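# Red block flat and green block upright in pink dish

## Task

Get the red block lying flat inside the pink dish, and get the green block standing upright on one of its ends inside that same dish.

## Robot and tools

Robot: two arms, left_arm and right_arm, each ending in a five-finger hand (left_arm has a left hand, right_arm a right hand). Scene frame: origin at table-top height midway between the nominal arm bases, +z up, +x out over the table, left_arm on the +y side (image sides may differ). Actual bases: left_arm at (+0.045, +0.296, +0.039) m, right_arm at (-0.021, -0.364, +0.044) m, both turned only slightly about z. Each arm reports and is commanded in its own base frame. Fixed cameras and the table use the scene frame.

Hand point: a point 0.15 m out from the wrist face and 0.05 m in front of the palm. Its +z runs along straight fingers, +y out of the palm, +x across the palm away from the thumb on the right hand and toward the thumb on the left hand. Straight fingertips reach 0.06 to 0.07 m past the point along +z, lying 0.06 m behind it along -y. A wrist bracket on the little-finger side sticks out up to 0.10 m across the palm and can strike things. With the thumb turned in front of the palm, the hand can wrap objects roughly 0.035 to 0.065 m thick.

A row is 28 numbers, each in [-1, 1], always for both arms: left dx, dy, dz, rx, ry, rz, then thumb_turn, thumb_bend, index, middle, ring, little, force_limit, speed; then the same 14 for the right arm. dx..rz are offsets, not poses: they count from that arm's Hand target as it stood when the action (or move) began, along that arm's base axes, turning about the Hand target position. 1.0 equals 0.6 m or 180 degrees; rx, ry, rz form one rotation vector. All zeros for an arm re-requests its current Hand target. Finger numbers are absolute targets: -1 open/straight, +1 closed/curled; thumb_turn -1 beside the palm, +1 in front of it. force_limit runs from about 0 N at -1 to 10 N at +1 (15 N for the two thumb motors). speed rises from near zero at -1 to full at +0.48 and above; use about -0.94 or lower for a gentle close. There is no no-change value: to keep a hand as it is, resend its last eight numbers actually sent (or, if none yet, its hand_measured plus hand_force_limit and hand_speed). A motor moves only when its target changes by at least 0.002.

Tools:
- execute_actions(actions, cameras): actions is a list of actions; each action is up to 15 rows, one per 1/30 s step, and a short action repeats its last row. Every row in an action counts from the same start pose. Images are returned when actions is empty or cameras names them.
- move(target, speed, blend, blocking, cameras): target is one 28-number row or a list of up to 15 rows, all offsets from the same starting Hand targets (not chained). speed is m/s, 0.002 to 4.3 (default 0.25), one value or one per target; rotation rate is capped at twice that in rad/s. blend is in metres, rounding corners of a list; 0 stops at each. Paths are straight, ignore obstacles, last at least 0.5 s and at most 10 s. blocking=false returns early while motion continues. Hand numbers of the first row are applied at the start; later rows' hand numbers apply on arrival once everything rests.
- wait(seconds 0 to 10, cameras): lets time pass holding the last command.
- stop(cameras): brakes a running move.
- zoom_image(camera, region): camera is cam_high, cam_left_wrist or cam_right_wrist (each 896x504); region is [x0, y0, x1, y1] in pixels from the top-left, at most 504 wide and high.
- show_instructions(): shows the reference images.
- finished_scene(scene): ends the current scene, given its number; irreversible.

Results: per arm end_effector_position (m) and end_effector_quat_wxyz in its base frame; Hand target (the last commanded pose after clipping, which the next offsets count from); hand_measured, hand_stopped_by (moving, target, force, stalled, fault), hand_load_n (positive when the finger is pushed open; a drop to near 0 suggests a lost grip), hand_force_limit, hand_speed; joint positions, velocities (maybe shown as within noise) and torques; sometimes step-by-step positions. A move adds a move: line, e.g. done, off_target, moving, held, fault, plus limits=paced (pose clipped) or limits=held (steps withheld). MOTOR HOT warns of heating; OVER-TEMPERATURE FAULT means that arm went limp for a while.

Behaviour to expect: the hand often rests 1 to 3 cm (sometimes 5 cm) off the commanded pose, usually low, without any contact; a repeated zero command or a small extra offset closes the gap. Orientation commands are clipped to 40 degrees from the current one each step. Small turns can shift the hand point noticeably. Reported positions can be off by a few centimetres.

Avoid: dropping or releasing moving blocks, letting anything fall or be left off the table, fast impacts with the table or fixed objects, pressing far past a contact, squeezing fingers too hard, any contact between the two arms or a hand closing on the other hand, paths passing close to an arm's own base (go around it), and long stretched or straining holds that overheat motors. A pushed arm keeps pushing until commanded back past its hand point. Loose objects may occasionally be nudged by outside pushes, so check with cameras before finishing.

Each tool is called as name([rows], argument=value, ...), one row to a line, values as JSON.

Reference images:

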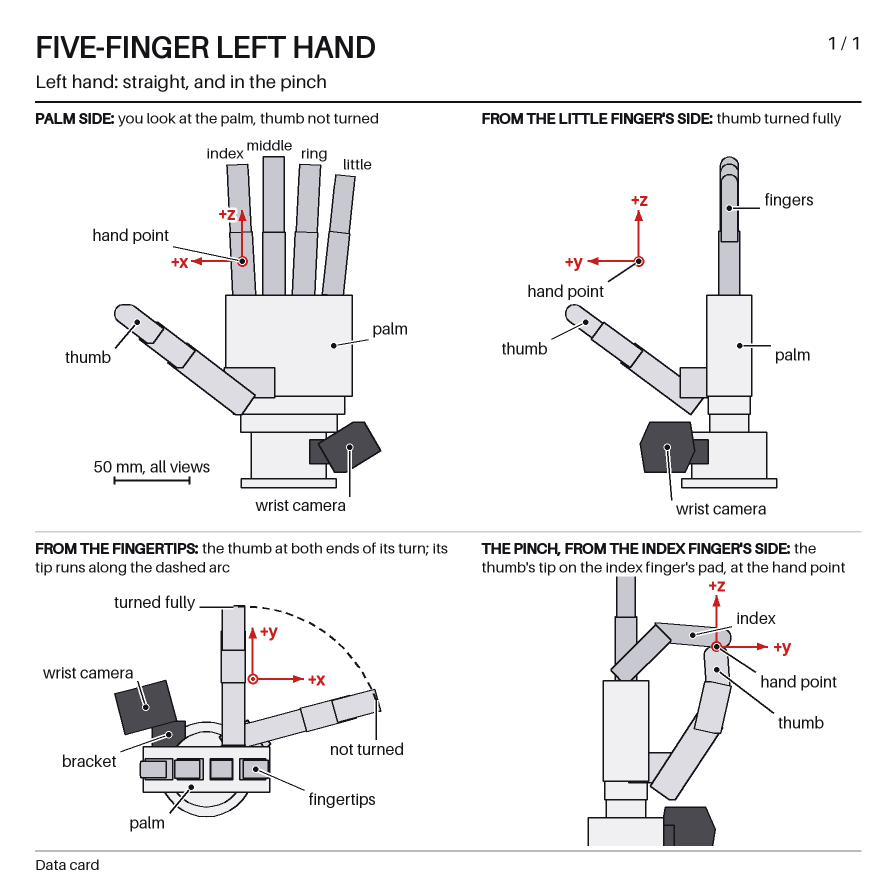

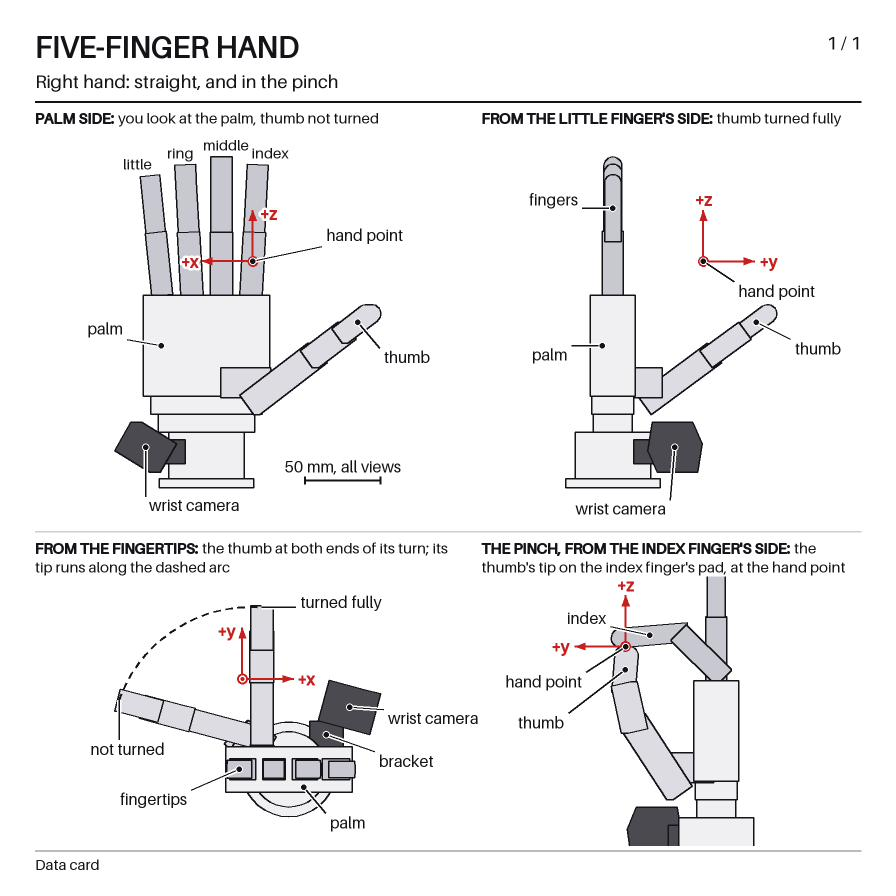

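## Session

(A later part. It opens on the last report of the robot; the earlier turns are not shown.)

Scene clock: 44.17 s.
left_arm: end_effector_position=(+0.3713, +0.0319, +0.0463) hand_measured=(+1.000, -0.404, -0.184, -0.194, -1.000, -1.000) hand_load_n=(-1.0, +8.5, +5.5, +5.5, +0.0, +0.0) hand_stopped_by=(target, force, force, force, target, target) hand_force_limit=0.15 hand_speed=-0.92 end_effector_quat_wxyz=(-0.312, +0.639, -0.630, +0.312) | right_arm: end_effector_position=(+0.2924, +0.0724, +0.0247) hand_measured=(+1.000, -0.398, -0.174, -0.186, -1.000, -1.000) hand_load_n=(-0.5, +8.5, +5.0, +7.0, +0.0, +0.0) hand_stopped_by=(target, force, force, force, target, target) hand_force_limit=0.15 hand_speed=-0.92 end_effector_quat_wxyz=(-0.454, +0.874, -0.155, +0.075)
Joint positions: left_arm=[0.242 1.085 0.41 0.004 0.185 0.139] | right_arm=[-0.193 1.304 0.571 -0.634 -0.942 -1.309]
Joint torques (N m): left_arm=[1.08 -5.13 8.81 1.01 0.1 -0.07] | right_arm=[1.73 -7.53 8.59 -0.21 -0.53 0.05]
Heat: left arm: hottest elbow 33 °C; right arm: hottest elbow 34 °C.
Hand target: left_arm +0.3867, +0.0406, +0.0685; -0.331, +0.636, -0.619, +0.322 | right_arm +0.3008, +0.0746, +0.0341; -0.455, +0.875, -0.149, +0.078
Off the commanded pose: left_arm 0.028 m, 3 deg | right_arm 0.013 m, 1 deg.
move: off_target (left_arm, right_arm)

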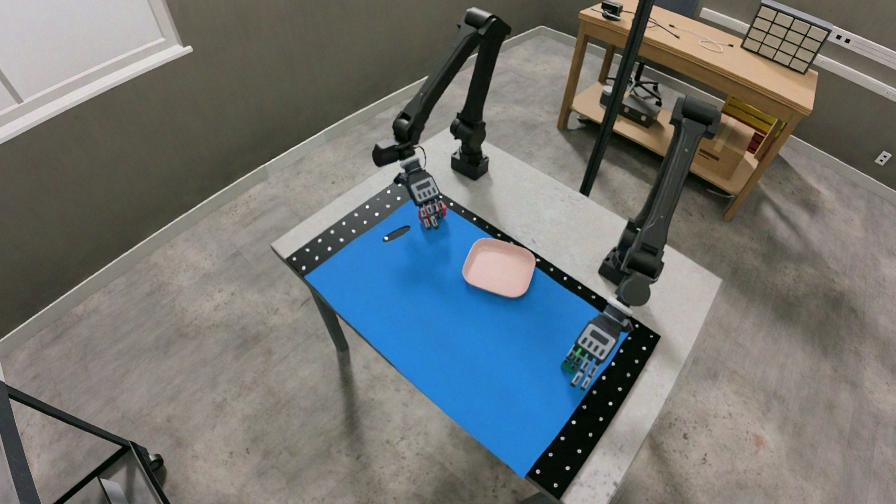

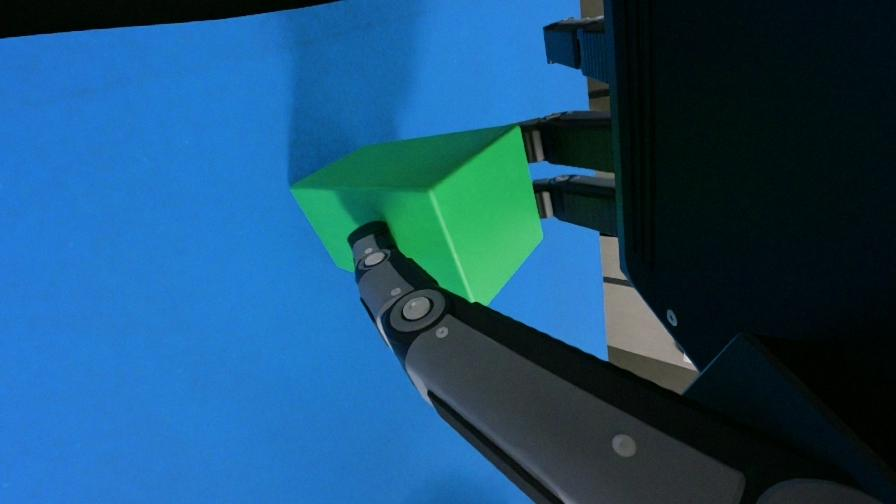

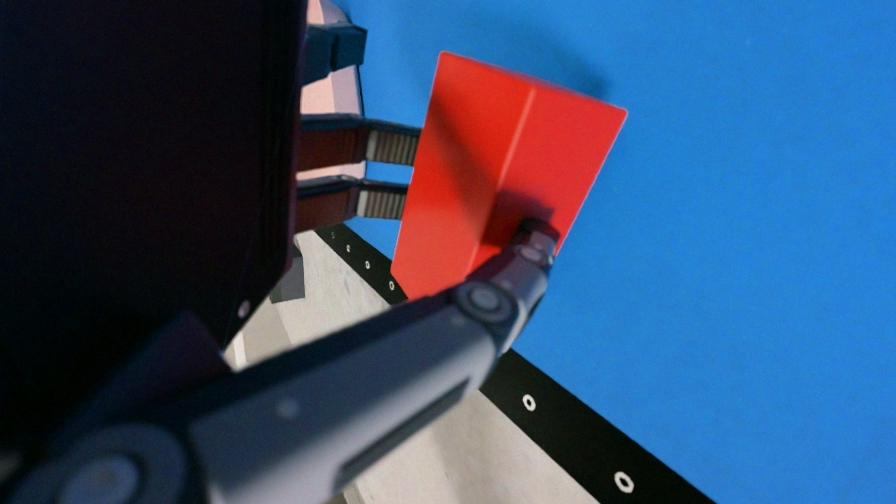

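move(target=[0,0,0.2,0,0,0,1,-0.3,0.1,0.1,-1,-1,0.15,-0.92,0,0,0.3,0,0,0,1,-0.3,0.1,0.1,-1,-1,0.15,-0.92], speed=0.2, cameras=["cam_high","cam_left_wrist","cam_right_wrist"])

zoom_image(camera="cam_high", region=[540, 300, 620, 380])

Scene clock: 46.53 s.
left_arm: end_effector_position=(+0.3683, +0.0312, +0.1504) hand_measured=(+1.000, -0.404, -0.184, -0.194, -1.000, -1.000) hand_load_n=(-1.0, +8.5, +5.5, +5.5, +0.0, +0.0) hand_stopped_by=(target, force, force, force, target, target) hand_force_limit=0.15 hand_speed=-0.92 end_effector_quat_wxyz=(-0.303, +0.643, -0.633, +0.306) | right_arm: end_effector_position=(+0.2856, +0.0763, +0.1927) hand_measured=(+1.000, -0.398, -0.174, -0.186, -1.000, -1.000) hand_load_n=(-0.5, +8.5, +5.0, +7.0, +0.5, +0.0) hand_stopped_by=(target, force, force, force, target, target) hand_force_limit=0.15 hand_speed=-0.92 end_effector_quat_wxyz=(-0.455, +0.873, -0.166, +0.058)
Joint positions: left_arm=[0.242 0.892 0.623 -0.424 0.185 0.139] | right_arm=[-0.185 1.058 0.878 -1.209 -0.941 -1.288]
Joint torques (N m): left_arm=[1.03 -3.49 12 1.02 0.09 -0.07] | right_arm=[1.14 -5.54 13.37 0.09 -0.59 -0.19]
Heat: left arm: hottest elbow 33 °C; right arm: hottest elbow 34 °C.
Hand target: left_arm +0.3867, +0.0406, +0.1885; -0.331, +0.636, -0.619, +0.322 | right_arm +0.3008, +0.0745, +0.2140; -0.455, +0.875, -0.150, +0.078
Off the commanded pose: left_arm 0.043 m, 4 deg | right_arm 0.026 m, 3 deg.
move: off_target (left_arm, right_arm)

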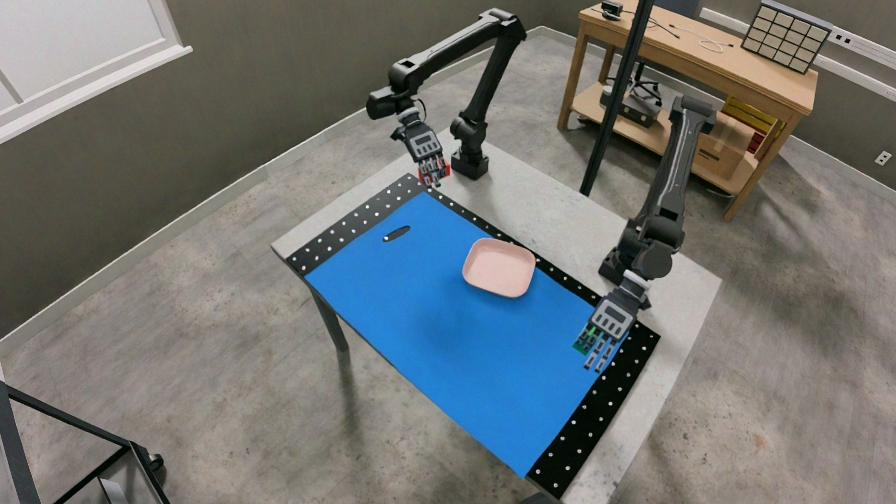

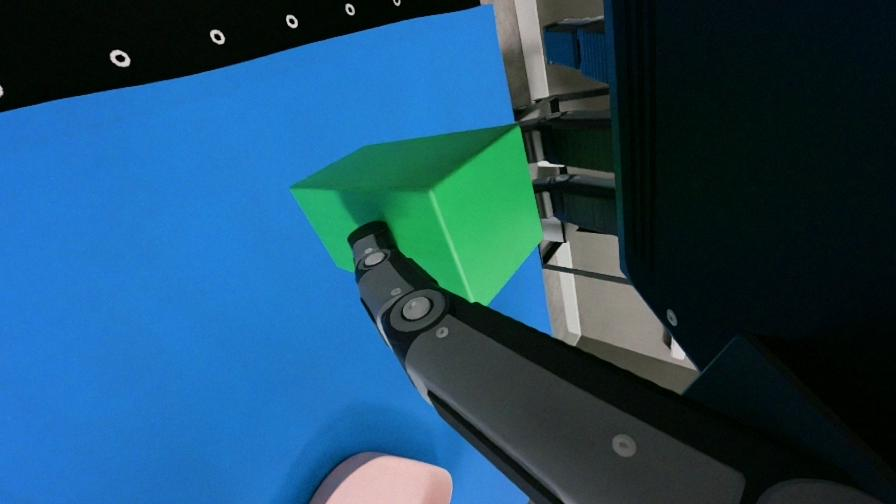

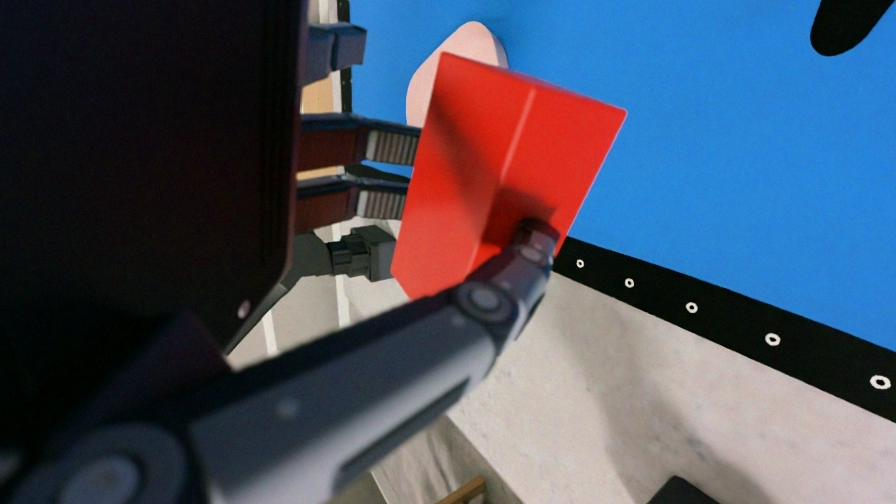

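Scaled by 6.300 from the camera's 896x504 image, which has a finer 1280x720 frame.

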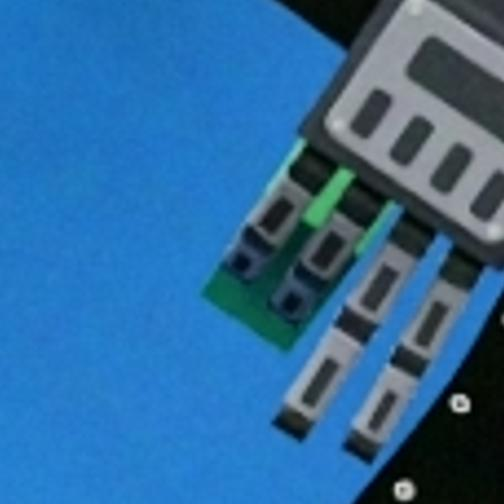

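move([
  [0,0,0,0,0,0,1,-0.3,0.1,0.1,-1,-1,0.15,-0.92,0.0567,0.4258,0,0,0,0.2056,1,-0.3,0.1,0.1,-1,-1,0.15,-0.92],
  [0,0,0,0,0,0,1,-0.3,0.1,0.1,-1,-1,0.15,-0.92,0.0567,0.4258,-0.17,0,0,0.2056,1,-0.3,0.1,0.1,-1,-1,0.15,-0.92],
], speed=[0.3,0.2], blend=[0.03,0], cameras=["cam_high","cam_right_wrist"])

zoom_image(camera="cam_high", region=[450, 210, 550, 310])

Scene clock: 54.30 s.
left_arm: end_effector_position=(+0.3683, +0.0312, +0.1504) hand_measured=(+1.000, -0.404, -0.184, -0.194, -1.000, -1.000) hand_load_n=(-1.0, +8.5, +5.5, +5.0, +0.0, +0.0) hand_stopped_by=(target, force, force, force, target, target) hand_force_limit=0.15 hand_speed=-0.92 end_effector_quat_wxyz=(-0.303, +0.643, -0.633, +0.306) | right_arm: end_effector_position=(+0.3365, +0.3263, +0.1164) hand_measured=(+1.000, -0.398, -0.174, -0.186, -1.000, -1.000) hand_load_n=(-0.5, +8.5, +5.5, +7.0, +0.0, +0.0) hand_stopped_by=(target, force, force, force, target, target) hand_force_limit=0.15 hand_speed=-0.92 end_effector_quat_wxyz=(-0.455, +0.878, +0.129, -0.071)
Joint positions: left_arm=[0.242 0.892 0.623 -0.424 0.185 0.139] | right_arm=[0.494 1.576 1.143 -0.871 -0.931 -1.233]
Joint torques (N m): left_arm=[1.08 -3.49 11.97 1.09 0.09 -0.07] | right_arm=[1.55 -13.27 7.47 0.99 -0.55 -0.11]
Heat: left arm: hottest elbow 36 °C; right arm: hottest elbow 35 °C.
Hand target: left_arm +0.3867, +0.0406, +0.1886; -0.331, +0.636, -0.619, +0.322 | right_arm +0.3348, +0.3301, +0.1120; -0.456, +0.877, +0.136, -0.070
Off the commanded pose: left_arm 0.043 m, 4 deg | right_arm 0.006 m, 1 deg.
move: off_target (left_arm)
Images, in order (width x height): cam_high 896x504, cam_right_wrist 896x504.

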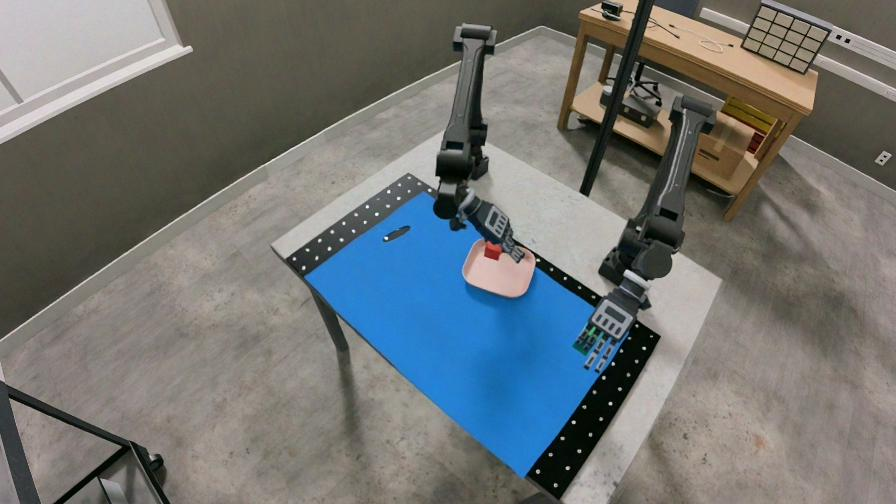

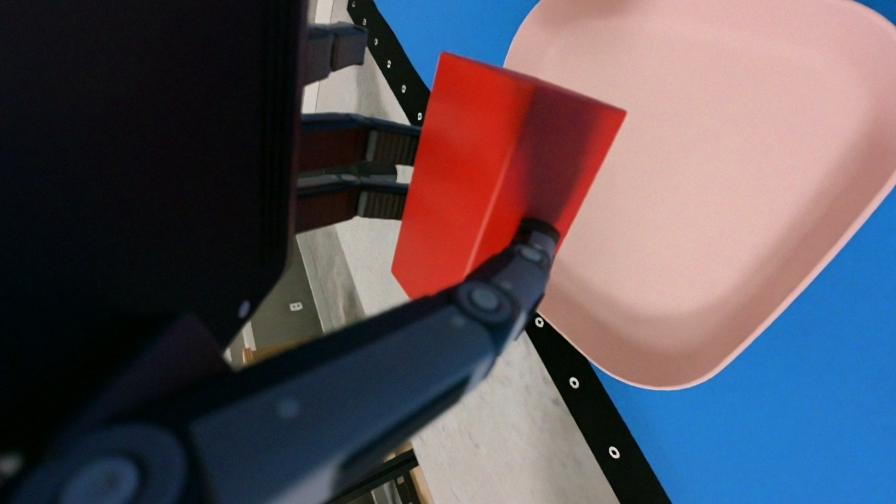

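Scaled by 5.040 from the camera's 896x504 image, which has a finer 1280x720 frame.

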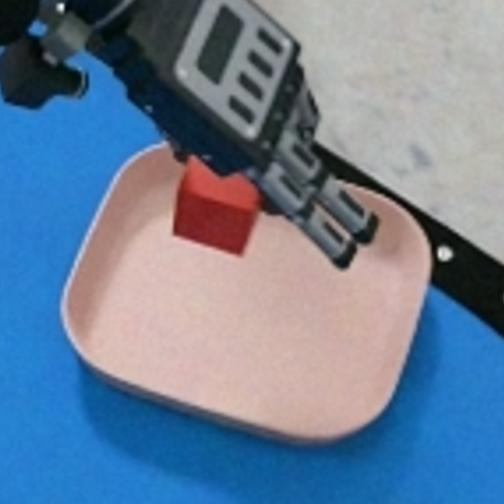

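move([
  [0,0,0,0,0,0,1,-0.3,0.1,0.1,-1,-1,0.15,-0.92,-0.005,-0.005,-0.145,0,0,0,1,-0.3,0.1,0.1,-1,-1,0.15,-0.92],
], speed=0.12, cameras=["cam_high","cam_right_wrist"])

zoom_image(camera="cam_high", region=[450, 210, 550, 310])

Scene clock: 57.87 s.
left_arm: end_effector_position=(+0.3683, +0.0312, +0.1504) hand_measured=(+1.000, -0.404, -0.184, -0.194, -1.000, -1.000) hand_load_n=(-1.0, +8.5, +5.5, +5.5, +0.0, +0.0) hand_stopped_by=(target, force, force, force, target, target) hand_force_limit=0.15 hand_speed=-0.92 end_effector_quat_wxyz=(-0.303, +0.643, -0.633, +0.306) | right_arm: end_effector_position=(+0.3344, +0.3251, +0.0314) hand_measured=(+1.000, -0.398, -0.174, -0.186, -1.000, -1.000) hand_load_n=(-0.5, +8.5, +5.0, +7.0, +0.0, +0.0) hand_stopped_by=(target, force, force, force, target, target) hand_force_limit=0.15 hand_speed=-0.92 end_effector_quat_wxyz=(-0.456, +0.878, +0.131, -0.069)
Joint positions: left_arm=[0.242 0.892 0.623 -0.424 0.185 0.139] | right_arm=[0.494 1.689 1.026 -0.638 -0.931 -1.235]
Joint torques (N m): left_arm=[1.03 -3.49 12 1.09 0.09 -0.07] | right_arm=[1.44 -13.57 6.41 0.99 -0.55 -0.12]
Heat: left arm: hottest elbow 36 °C; right arm: hottest elbow 35 °C.
Hand target: left_arm +0.3867, +0.0406, +0.1886; -0.331, +0.636, -0.619, +0.322 | right_arm +0.3318, +0.3271, +0.0251; -0.456, +0.877, +0.136, -0.070
Off the commanded pose: left_arm 0.043 m, 4 deg | right_arm 0.007 m, 1 deg.
move: off_target (left_arm)
Images, in order (width x height): cam_high 896x504, cam_right_wrist 896x504.

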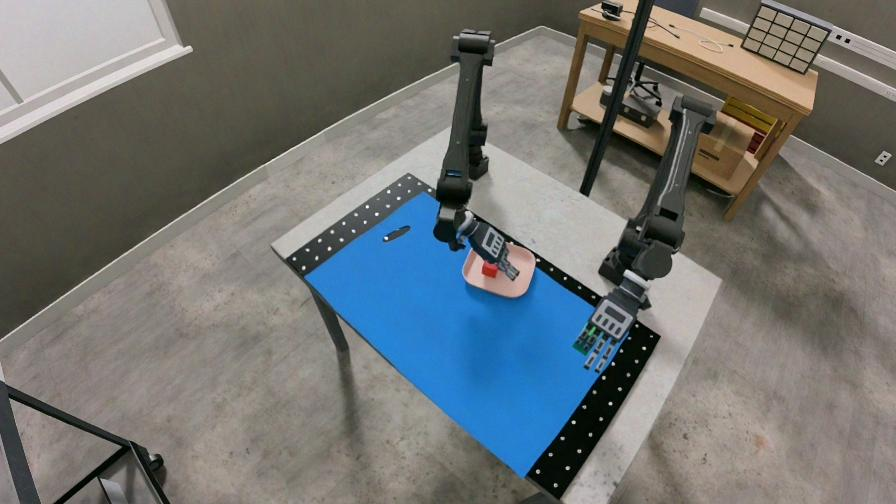

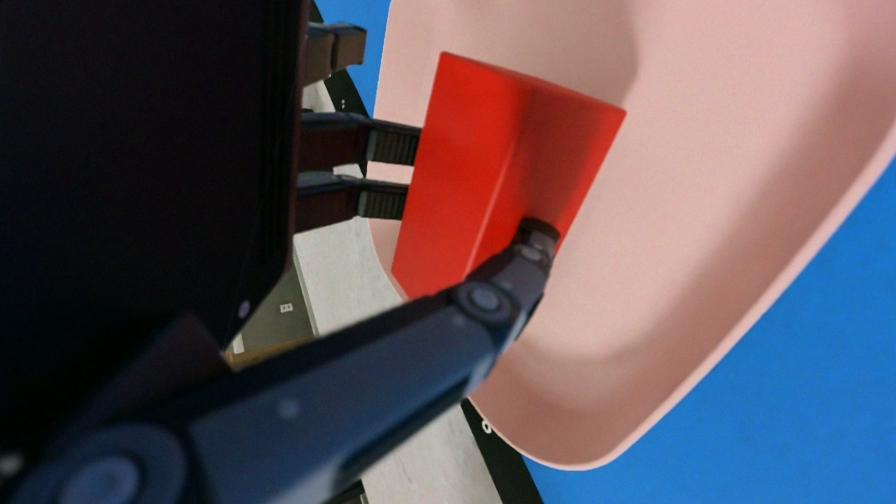

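Scaled by 5.040 from the camera's 896x504 image, which has a finer 1280x720 frame.

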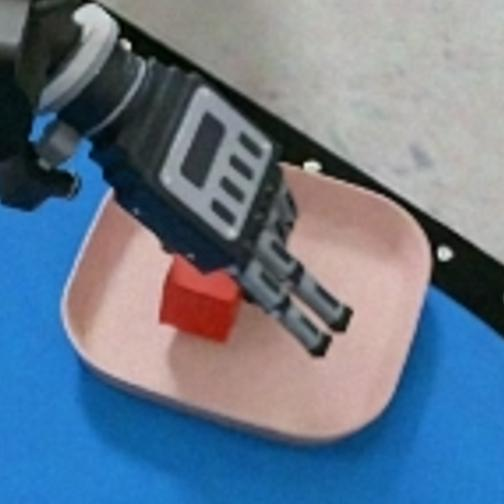

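move(target=[0,0,0,0,0,0,1,-0.3,0.1,0.1,-1,-1,0.15,-0.92,0,0,-0.027,0,0,0,1,-0.3,0.1,0.1,-1,-1,0.15,-0.92], speed=0.05)

Scene clock: 59.17 s.
left_arm: end_effector_position=(+0.3683, +0.0312, +0.1504) hand_measured=(+1.000, -0.404, -0.184, -0.194, -1.000, -1.000) hand_load_n=(-1.0, +8.5, +5.5, +5.5, +0.0, +0.0) hand_stopped_by=(target, force, force, force, target, target) hand_force_limit=0.15 hand_speed=-0.92 end_effector_quat_wxyz=(-0.303, +0.643, -0.633, +0.306) | right_arm: end_effector_position=(+0.3357, +0.3262, +0.0188) hand_measured=(+1.000, -0.398, -0.174, -0.186, -1.000, -1.000) hand_load_n=(+0.0, +8.5, +5.0, +7.0, +0.0, +0.0) hand_stopped_by=(target, force, force, force, target, target) hand_force_limit=0.15 hand_speed=-0.92 end_effector_quat_wxyz=(-0.458, +0.877, +0.132, -0.066)
Joint positions: left_arm=[0.242 0.892 0.623 -0.424 0.185 0.139] | right_arm=[0.494 1.712 1.014 -0.595 -0.933 -1.235]
Joint torques (N m): left_arm=[1.03 -3.55 11.99 1.09 0.09 -0.07] | right_arm=[1.32 -13.57 6.04 0.96 -0.51 -0.11]
Heat: left arm: hottest elbow 37 °C; right arm: hottest elbow 35 °C.
Hand target: left_arm +0.3867, +0.0406, +0.1886; -0.331, +0.636, -0.619, +0.322 | right_arm +0.3318, +0.3271, +0.0088; -0.456, +0.877, +0.136, -0.070
Off the commanded pose: left_arm 0.043 m, 4 deg | right_arm 0.011 m, 1 deg.
move: off_target (left_arm, right_arm)

move(target=[0,0,0,0,0,0,1,-0.3,0.1,0.1,-1,-1,0.15,-0.92,0,0,-0.006,0,0,0,1,-0.3,0.1,0.1,-1,-1,0.15,-0.92], speed=0.05, cameras=["cam_high","cam_right_wrist"])

zoom_image(camera="cam_high", region=[450, 210, 550, 310])

Scene clock: 60.27 s.
left_arm: end_effector_position=(+0.3683, +0.0312, +0.1504) hand_measured=(+1.000, -0.404, -0.184, -0.194, -1.000, -1.000) hand_load_n=(-1.0, +8.5, +5.5, +5.5, -0.5, +0.0) hand_stopped_by=(target, force, force, force, target, target) hand_force_limit=0.15 hand_speed=-0.92 end_effector_quat_wxyz=(-0.303, +0.643, -0.633, +0.306) | right_arm: end_effector_position=(+0.3372, +0.3270, +0.0186) hand_measured=(+1.000, -0.398, -0.174, -0.186, -1.000, -1.000) hand_load_n=(-0.5, +8.5, +5.0, +7.0, +0.0, +0.0) hand_stopped_by=(target, force, force, force, target, target) hand_force_limit=0.15 hand_speed=-0.92 end_effector_quat_wxyz=(-0.459, +0.876, +0.134, -0.063)
Joint positions: left_arm=[0.242 0.892 0.623 -0.424 0.185 0.139] | right_arm=[0.494 1.712 1.014 -0.588 -0.933 -1.235]
Joint torques (N m): left_arm=[1.08 -3.49 11.97 1.09 0.09 -0.07] | right_arm=[1.14 -12.57 5.78 0.92 -0.5 -0.11]
Heat: left arm: hottest elbow 37 °C; right arm: hottest elbow 35 °C.
Hand target: left_arm +0.3867, +0.0406, +0.1886; -0.331, +0.636, -0.619, +0.322 | right_arm +0.3318, +0.3271, +0.0053; -0.456, +0.877, +0.136, -0.070
Off the commanded pose: left_arm 0.043 m, 4 deg | right_arm 0.014 m, 1 deg.
move: off_target (left_arm, right_arm)
Images, in order (width x height): cam_high 896x504, cam_right_wrist 896x504.

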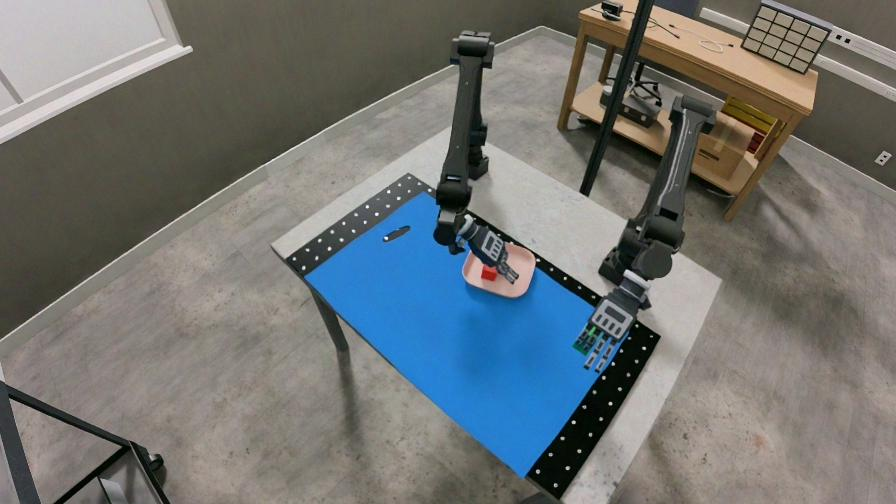

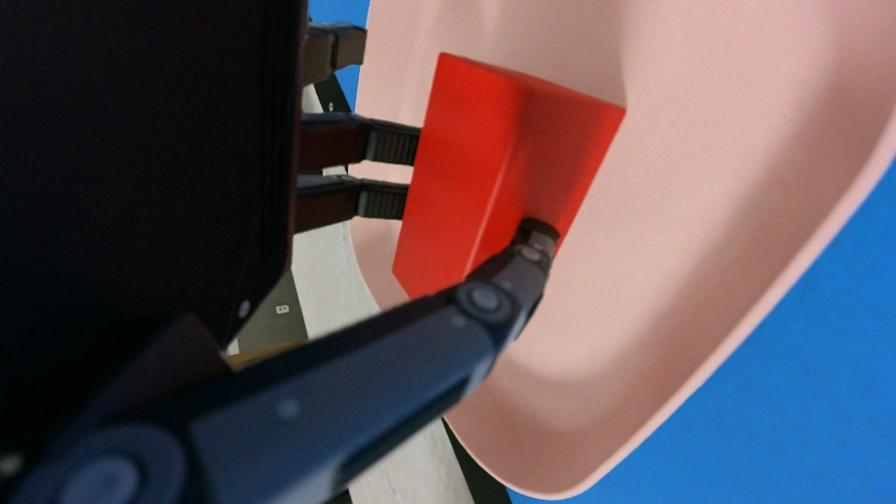

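Scaled by 5.040 from the camera's 896x504 image, which has a finer 1280x720 frame.

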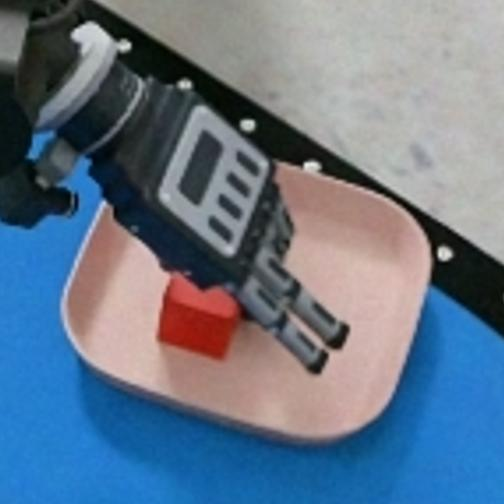

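move(target=[0,0,0,0,0,0,1,-0.3,0.1,0.1,-1,-1,0.15,-0.92,0,0,0.015,0,0,0,1,-0.3,0.1,0.1,-1,-1,0.15,-0.92], speed=0.05)

move(target=[0,0,0,0,0,0,1,-0.3,0.1,0.1,-1,-1,0.15,-0.92,0,0,0,0,0,0,1,-0.55,-0.5,-0.5,-1,-1,0,-0.7], cameras=["cam_right_wrist"])

Scene clock: 62.17 s.
left_arm: end_effector_position=(+0.3683, +0.0312, +0.1504) hand_measured=(+1.000, -0.404, -0.184, -0.194, -1.000, -1.000) hand_load_n=(-1.0, +8.5, +5.5, +5.5, +0.0, +0.0) hand_stopped_by=(target, force, force, force, target, target) hand_force_limit=0.15 hand_speed=-0.92 end_effector_quat_wxyz=(-0.303, +0.643, -0.633, +0.306) | right_arm: end_effector_position=(+0.3372, +0.3270, +0.0186) hand_measured=(+1.000, -0.398, -0.174, -0.186, -1.000, -1.000) hand_load_n=(+0.0, +8.0, +5.0, +7.0, +0.0, +0.0) hand_stopped_by=(target, force, force, force, target, target) hand_force_limit=0.15 hand_speed=-0.92 end_effector_quat_wxyz=(-0.459, +0.876, +0.134, -0.063)
Joint positions: left_arm=[0.242 0.892 0.623 -0.424 0.185 0.139] | right_arm=[0.494 1.712 1.014 -0.588 -0.933 -1.235]
Joint torques (N m): left_arm=[1.03 -3.43 11.97 1.09 0.09 -0.07] | right_arm=[0.97 -13.86 6.49 0.31 -0.51 -0.1]
Heat: left arm: hottest elbow 37 °C; right arm: hottest elbow 35 °C.
Hand target: left_arm +0.3867, +0.0406, +0.1886; -0.331, +0.636, -0.619, +0.322 | right_arm +0.3318, +0.3271, +0.0143; -0.456, +0.877, +0.136, -0.070
Off the commanded pose: left_arm 0.043 m, 4 deg | right_arm 0.007 m, 1 deg.
move: off_target (left_arm)

Scene clock: 62.83 s.
left_arm: end_effector_position=(+0.3683, +0.0312, +0.1504) hand_measured=(+1.000, -0.404, -0.184, -0.194, -1.000, -1.000) hand_load_n=(-1.0, +8.0, +5.5, +5.5, +0.0, +0.0) hand_stopped_by=(target, force, force, force, target, target) hand_force_limit=0.15 hand_speed=-0.92 end_effector_quat_wxyz=(-0.303, +0.643, -0.633, +0.306) | right_arm: end_effector_position=(+0.3372, +0.3270, +0.0186) hand_measured=(+1.000, -0.550, -0.500, -0.500, -1.000, -1.000) hand_load_n=(+0.0, +0.0, -0.5, +0.0, +0.0, +0.0) hand_stopped_by=(target, target, target, target, target, target) hand_force_limit=0.00 hand_speed=-0.70 end_effector_quat_wxyz=(-0.459, +0.876, +0.134, -0.063)
Joint positions: left_arm=[0.242 0.892 0.623 -0.424 0.185 0.139] | right_arm=[0.494 1.712 1.014 -0.588 -0.933 -1.235]
Joint torques (N m): left_arm=[1.03 -3.49 11.99 1.09 0.09 -0.07] | right_arm=[1.49 -13.8 6.52 0.29 -0.49 -0.11]
Heat: left arm: hottest elbow 38 °C; right arm: hottest elbow 35 °C.
Hand target: left_arm +0.3867, +0.0406, +0.1886; -0.331, +0.636, -0.619, +0.322 | right_arm +0.3318, +0.3271, +0.0143; -0.456, +0.877, +0.136, -0.070
Off the commanded pose: left_arm 0.043 m, 4 deg | right_arm 0.007 m, 1 deg.
move: off_target (left_arm)
Images, in order (width x height): cam_right_wrist 896x504.

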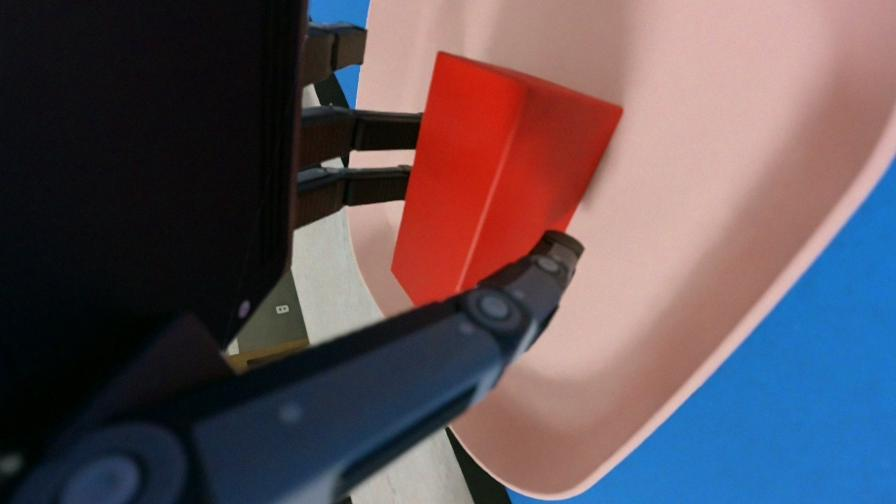

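move([
  [0,0,0,0,0,0,1,-0.3,0.1,0.1,-1,-1,0.15,-0.92,0,0,0,0,0,0,1,-0.85,-0.78,-0.78,-1,-1,0,-0.5],
  [0,0,0,0,0,0,1,-0.3,0.1,0.1,-1,-1,0.15,-0.92,0,0,0.035,0,0,0,1,-0.85,-0.78,-0.78,-1,-1,0,-0.5],
  [0,0,0,0,0,0,1,-0.3,0.1,0.1,-1,-1,0.15,-0.92,0,0,0.27,0,0,0,1,-0.85,-0.78,-0.78,-1,-1,0,-0.5],
], speed=[0.08,0.08,0.25], blend=[0,0.01,0], cameras=["cam_high","cam_right_wrist"])

Scene clock: 68.03 s.
left_arm: end_effector_position=(+0.3683, +0.0312, +0.1504) hand_measured=(+1.000, -0.404, -0.184, -0.194, -1.000, -1.000) hand_load_n=(-1.0, +8.5, +5.5, +5.0, +0.0, +0.0) hand_stopped_by=(target, force, force, force, target, target) hand_force_limit=0.15 hand_speed=-0.92 end_effector_quat_wxyz=(-0.303, +0.643, -0.633, +0.306) | right_arm: end_effector_position=(+0.3195, +0.3175, +0.1644) hand_measured=(+1.000, -0.850, -0.780, -0.780, -1.000, -1.000) hand_load_n=(+0.0, +0.0, +0.0, +0.0, +0.0, +0.0) hand_stopped_by=(target, target, target, target, target, target) hand_force_limit=0.00 hand_speed=-0.50 end_effector_quat_wxyz=(-0.453, +0.879, +0.126, -0.079)
Joint positions: left_arm=[0.242 0.892 0.623 -0.424 0.185 0.139] | right_arm=[0.494 1.492 1.181 -1.011 -0.933 -1.234]
Joint torques (N m): left_arm=[1.08 -3.55 11.97 1.09 0.09 -0.07] | right_arm=[1.2 -11.16 12.46 0.06 -0.52 -0.11]
Heat: left arm: hottest elbow 39 °C; right arm: hottest elbow 35 °C.
Hand target: left_arm +0.3867, +0.0406, +0.1886; -0.331, +0.636, -0.619, +0.322 | right_arm +0.3318, +0.3271, +0.1763; -0.456, +0.877, +0.136, -0.070
Off the commanded pose: left_arm 0.043 m, 4 deg | right_arm 0.020 m, 2 deg.
move: off_target (left_arm, right_arm)
Images, in order (width x height): cam_high 896x504, cam_right_wrist 896x504.

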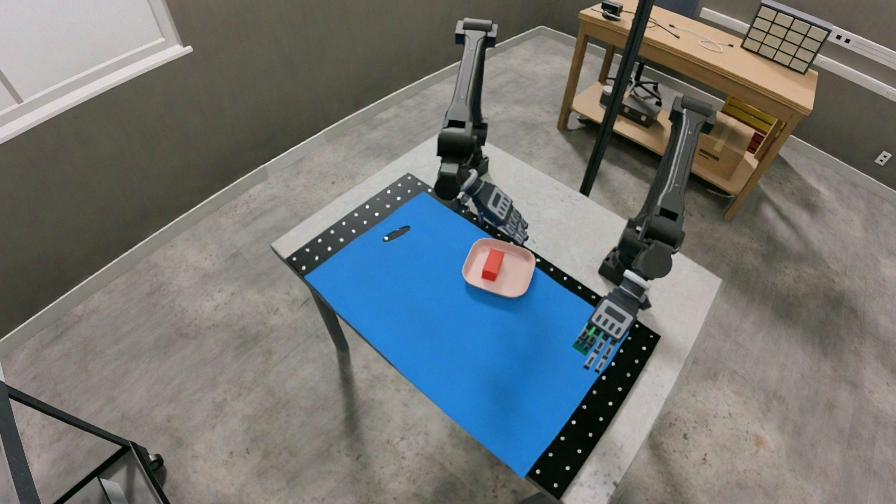

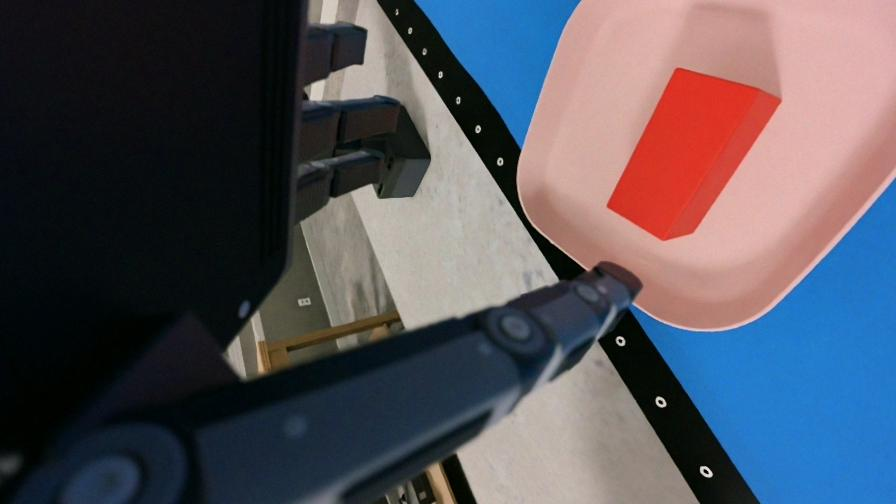

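move(target=[-0.2313,-0.4915,0,0,0,0.1111,1,-0.3,0.1,0.1,-1,-1,0.15,-0.92,-0.053,-0.545,0.123,0,0,-0.2056,1,-0.85,-0.78,-0.78,-1,-1,0,-0.5], speed=0.3, cameras=["cam_high","cam_left_wrist"])

zoom_image(camera="cam_high", region=[450, 210, 550, 310])

Scene clock: 71.47 s.
left_arm: end_effector_position=(+0.2422, -0.2336, +0.1661) hand_measured=(+1.000, -0.404, -0.184, -0.194, -1.000, -1.000) hand_load_n=(-1.0, +8.5, +5.5, +5.0, +0.0, +0.0) hand_stopped_by=(target, force, force, force, target, target) hand_force_limit=0.15 hand_speed=-0.92 end_effector_quat_wxyz=(-0.392, +0.729, -0.509, +0.237) | right_arm: end_effector_position=(+0.2869, +0.0093, +0.2346) hand_measured=(+1.000, -0.850, -0.780, -0.780, -1.000, -1.000) hand_load_n=(+0.0, +0.0, +0.0, +0.0, +0.0, +0.0) hand_stopped_by=(target, target, target, target, target, target) hand_force_limit=0.00 hand_speed=-0.50 end_effector_quat_wxyz=(-0.457, +0.874, -0.156, +0.060)
Joint positions: left_arm=[-1.136 1.109 0.854 -1.292 -0.951 -1.475] | right_arm=[-0.403 1.167 1.068 -1.607 -0.952 -1.691]
Joint torques (N m): left_arm=[-1.14 -3.6 10.62 -0.28 -0.89 -0.19] | right_arm=[-0.32 -6.18 12.64 -0.42 -0.62 -0.15]
Heat: left arm: hottest elbow 39 °C; right arm: hottest elbow 35 °C.
Hand target: left_arm +0.2480, -0.2544, +0.1885; -0.381, +0.734, -0.499, +0.259 | right_arm +0.3000, +0.0000, +0.2501; -0.454, +0.875, -0.150, +0.078
Off the commanded pose: left_arm 0.031 m, 3 deg | right_arm 0.022 m, 2 deg.
move: off_target (left_arm, right_arm)
Images, in order (width x height): cam_high 896x504, cam_left_wrist 896x504.

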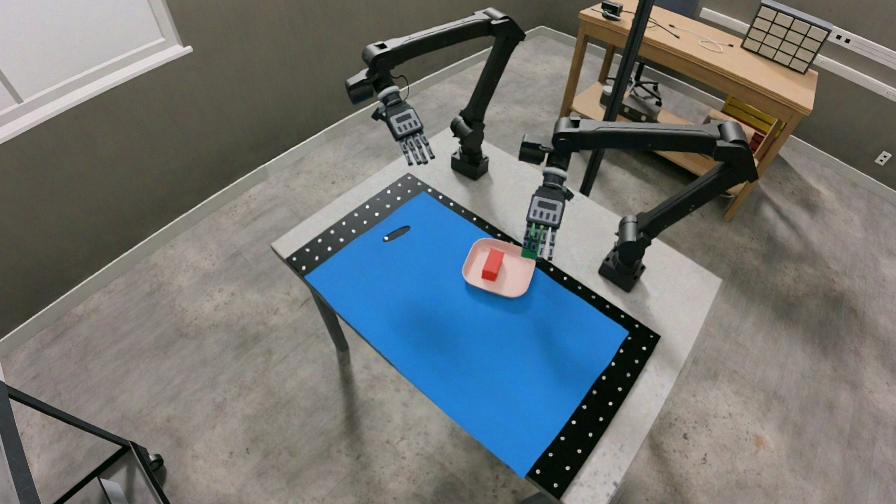

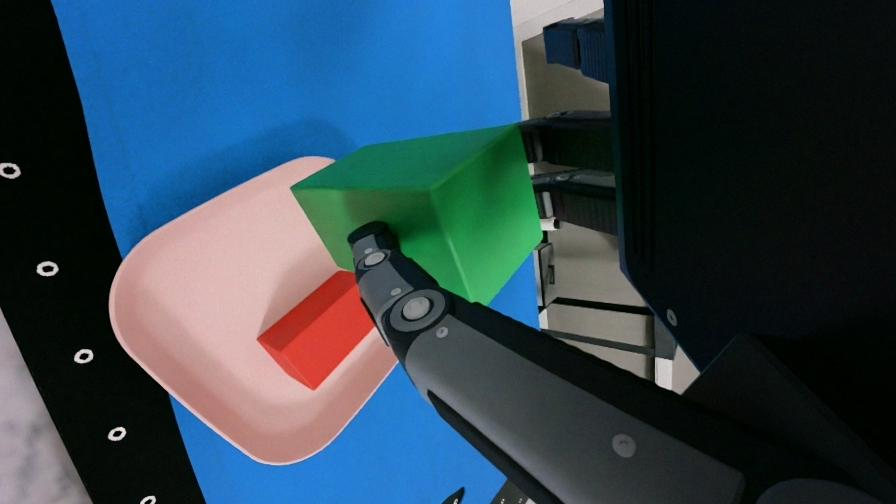

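Scaled by 5.040 from the camera's 896x504 image, which has a finer 1280x720 frame.

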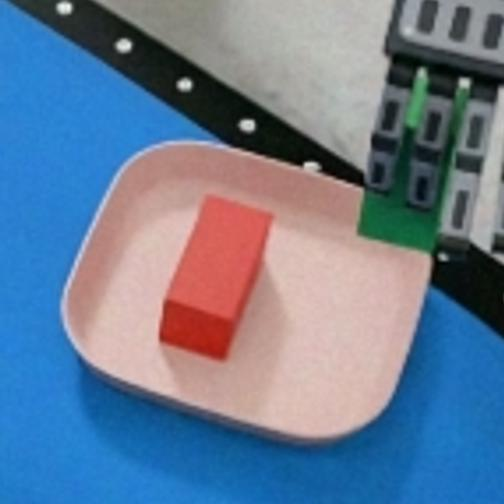

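move(target=[0.0067,-0.0068,-0.1475,0,0,0,1,-0.3,0.1,0.1,-1,-1,0.15,-0.92,0,0,0,0,0,0,1,-0.85,-0.78,-0.78,-1,-1,0,-0.5], speed=0.18, cameras=["cam_high","cam_left_wrist"])

zoom_image(camera="cam_high", region=[460, 215, 550, 305])

Scene clock: 74.93 s.
left_arm: end_effector_position=(+0.2528, -0.2557, +0.1017) hand_measured=(+1.000, -0.404, -0.184, -0.194, -1.000, -1.000) hand_load_n=(-0.5, +8.5, +5.5, +5.0, +0.0, +0.0) hand_stopped_by=(target, force, force, force, target, target) hand_force_limit=0.15 hand_speed=-0.92 end_effector_quat_wxyz=(-0.382, +0.735, -0.499, +0.255) | right_arm: end_effector_position=(+0.2869, +0.0093, +0.2346) hand_measured=(+1.000, -0.850, -0.780, -0.780, -1.000, -1.000) hand_load_n=(+0.0, +0.0, +0.0, -0.5, +0.0, +0.0) hand_stopped_by=(target, target, target, target, target, target) hand_force_limit=0.00 hand_speed=-0.50 end_effector_quat_wxyz=(-0.457, +0.874, -0.155, +0.060)
Joint positions: left_arm=[-1.136 1.223 0.754 -1.034 -0.953 -1.48] | right_arm=[-0.403 1.167 1.068 -1.607 -0.952 -1.691]
Joint torques (N m): left_arm=[-0.56 -5.19 5.71 0.65 -0.85 -0.04] | right_arm=[-0.09 -6.07 12.6 -0.54 -0.61 -0.15]
Heat: left arm: hottest elbow 39 °C; right arm: hottest elbow 36 °C.
Hand target: left_arm +0.2520, -0.2583, +0.0999; -0.381, +0.734, -0.499, +0.259 | right_arm +0.3001, +0.0000, +0.2501; -0.454, +0.875, -0.149, +0.078
Off the commanded pose: left_arm 0.003 m, 1 deg | right_arm 0.022 m, 2 deg.
move: off_target (right_arm)
Images, in order (width x height): cam_high 896x504, cam_left_wrist 896x504.

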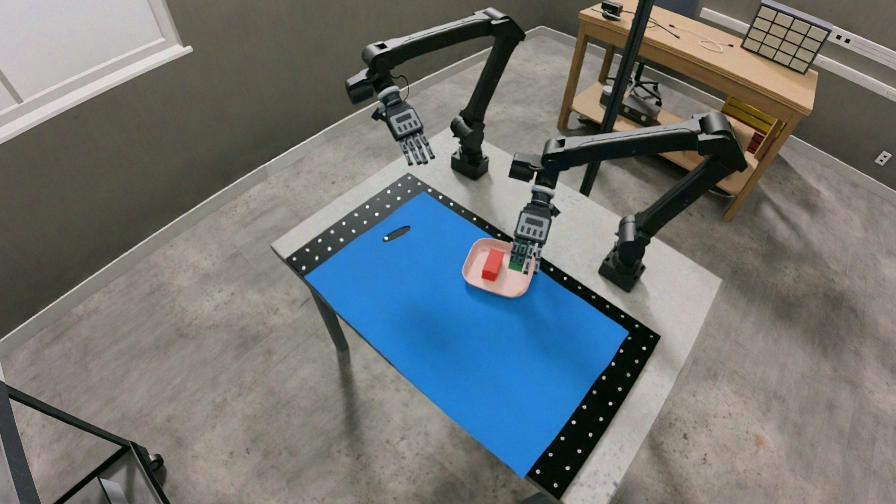

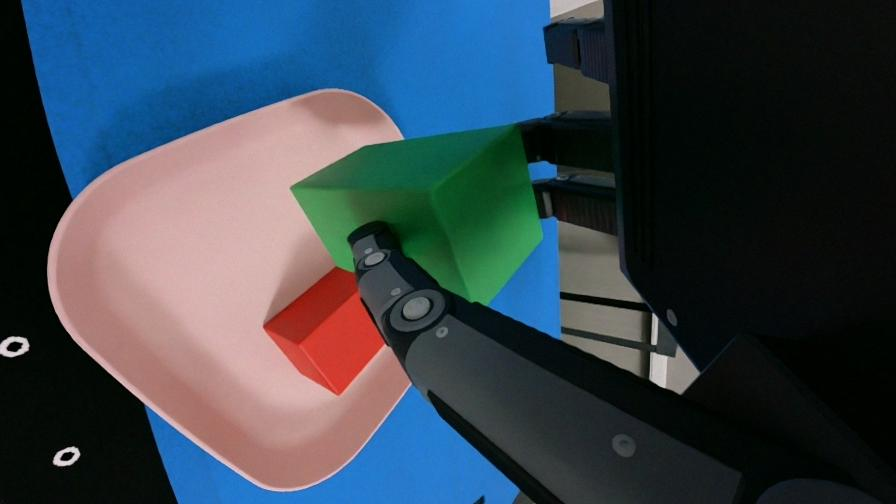

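Scaled by 5.600 from the camera's 896x504 image, which has a finer 1280x720 frame.

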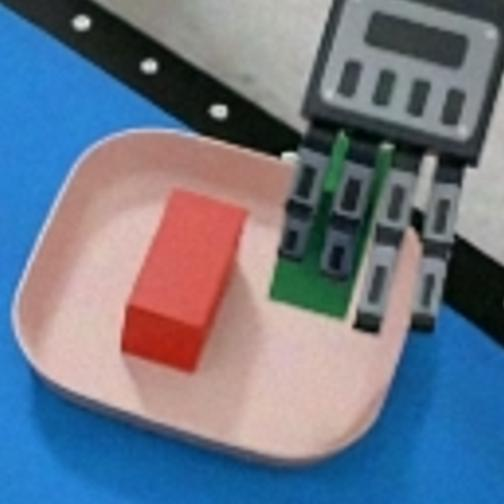

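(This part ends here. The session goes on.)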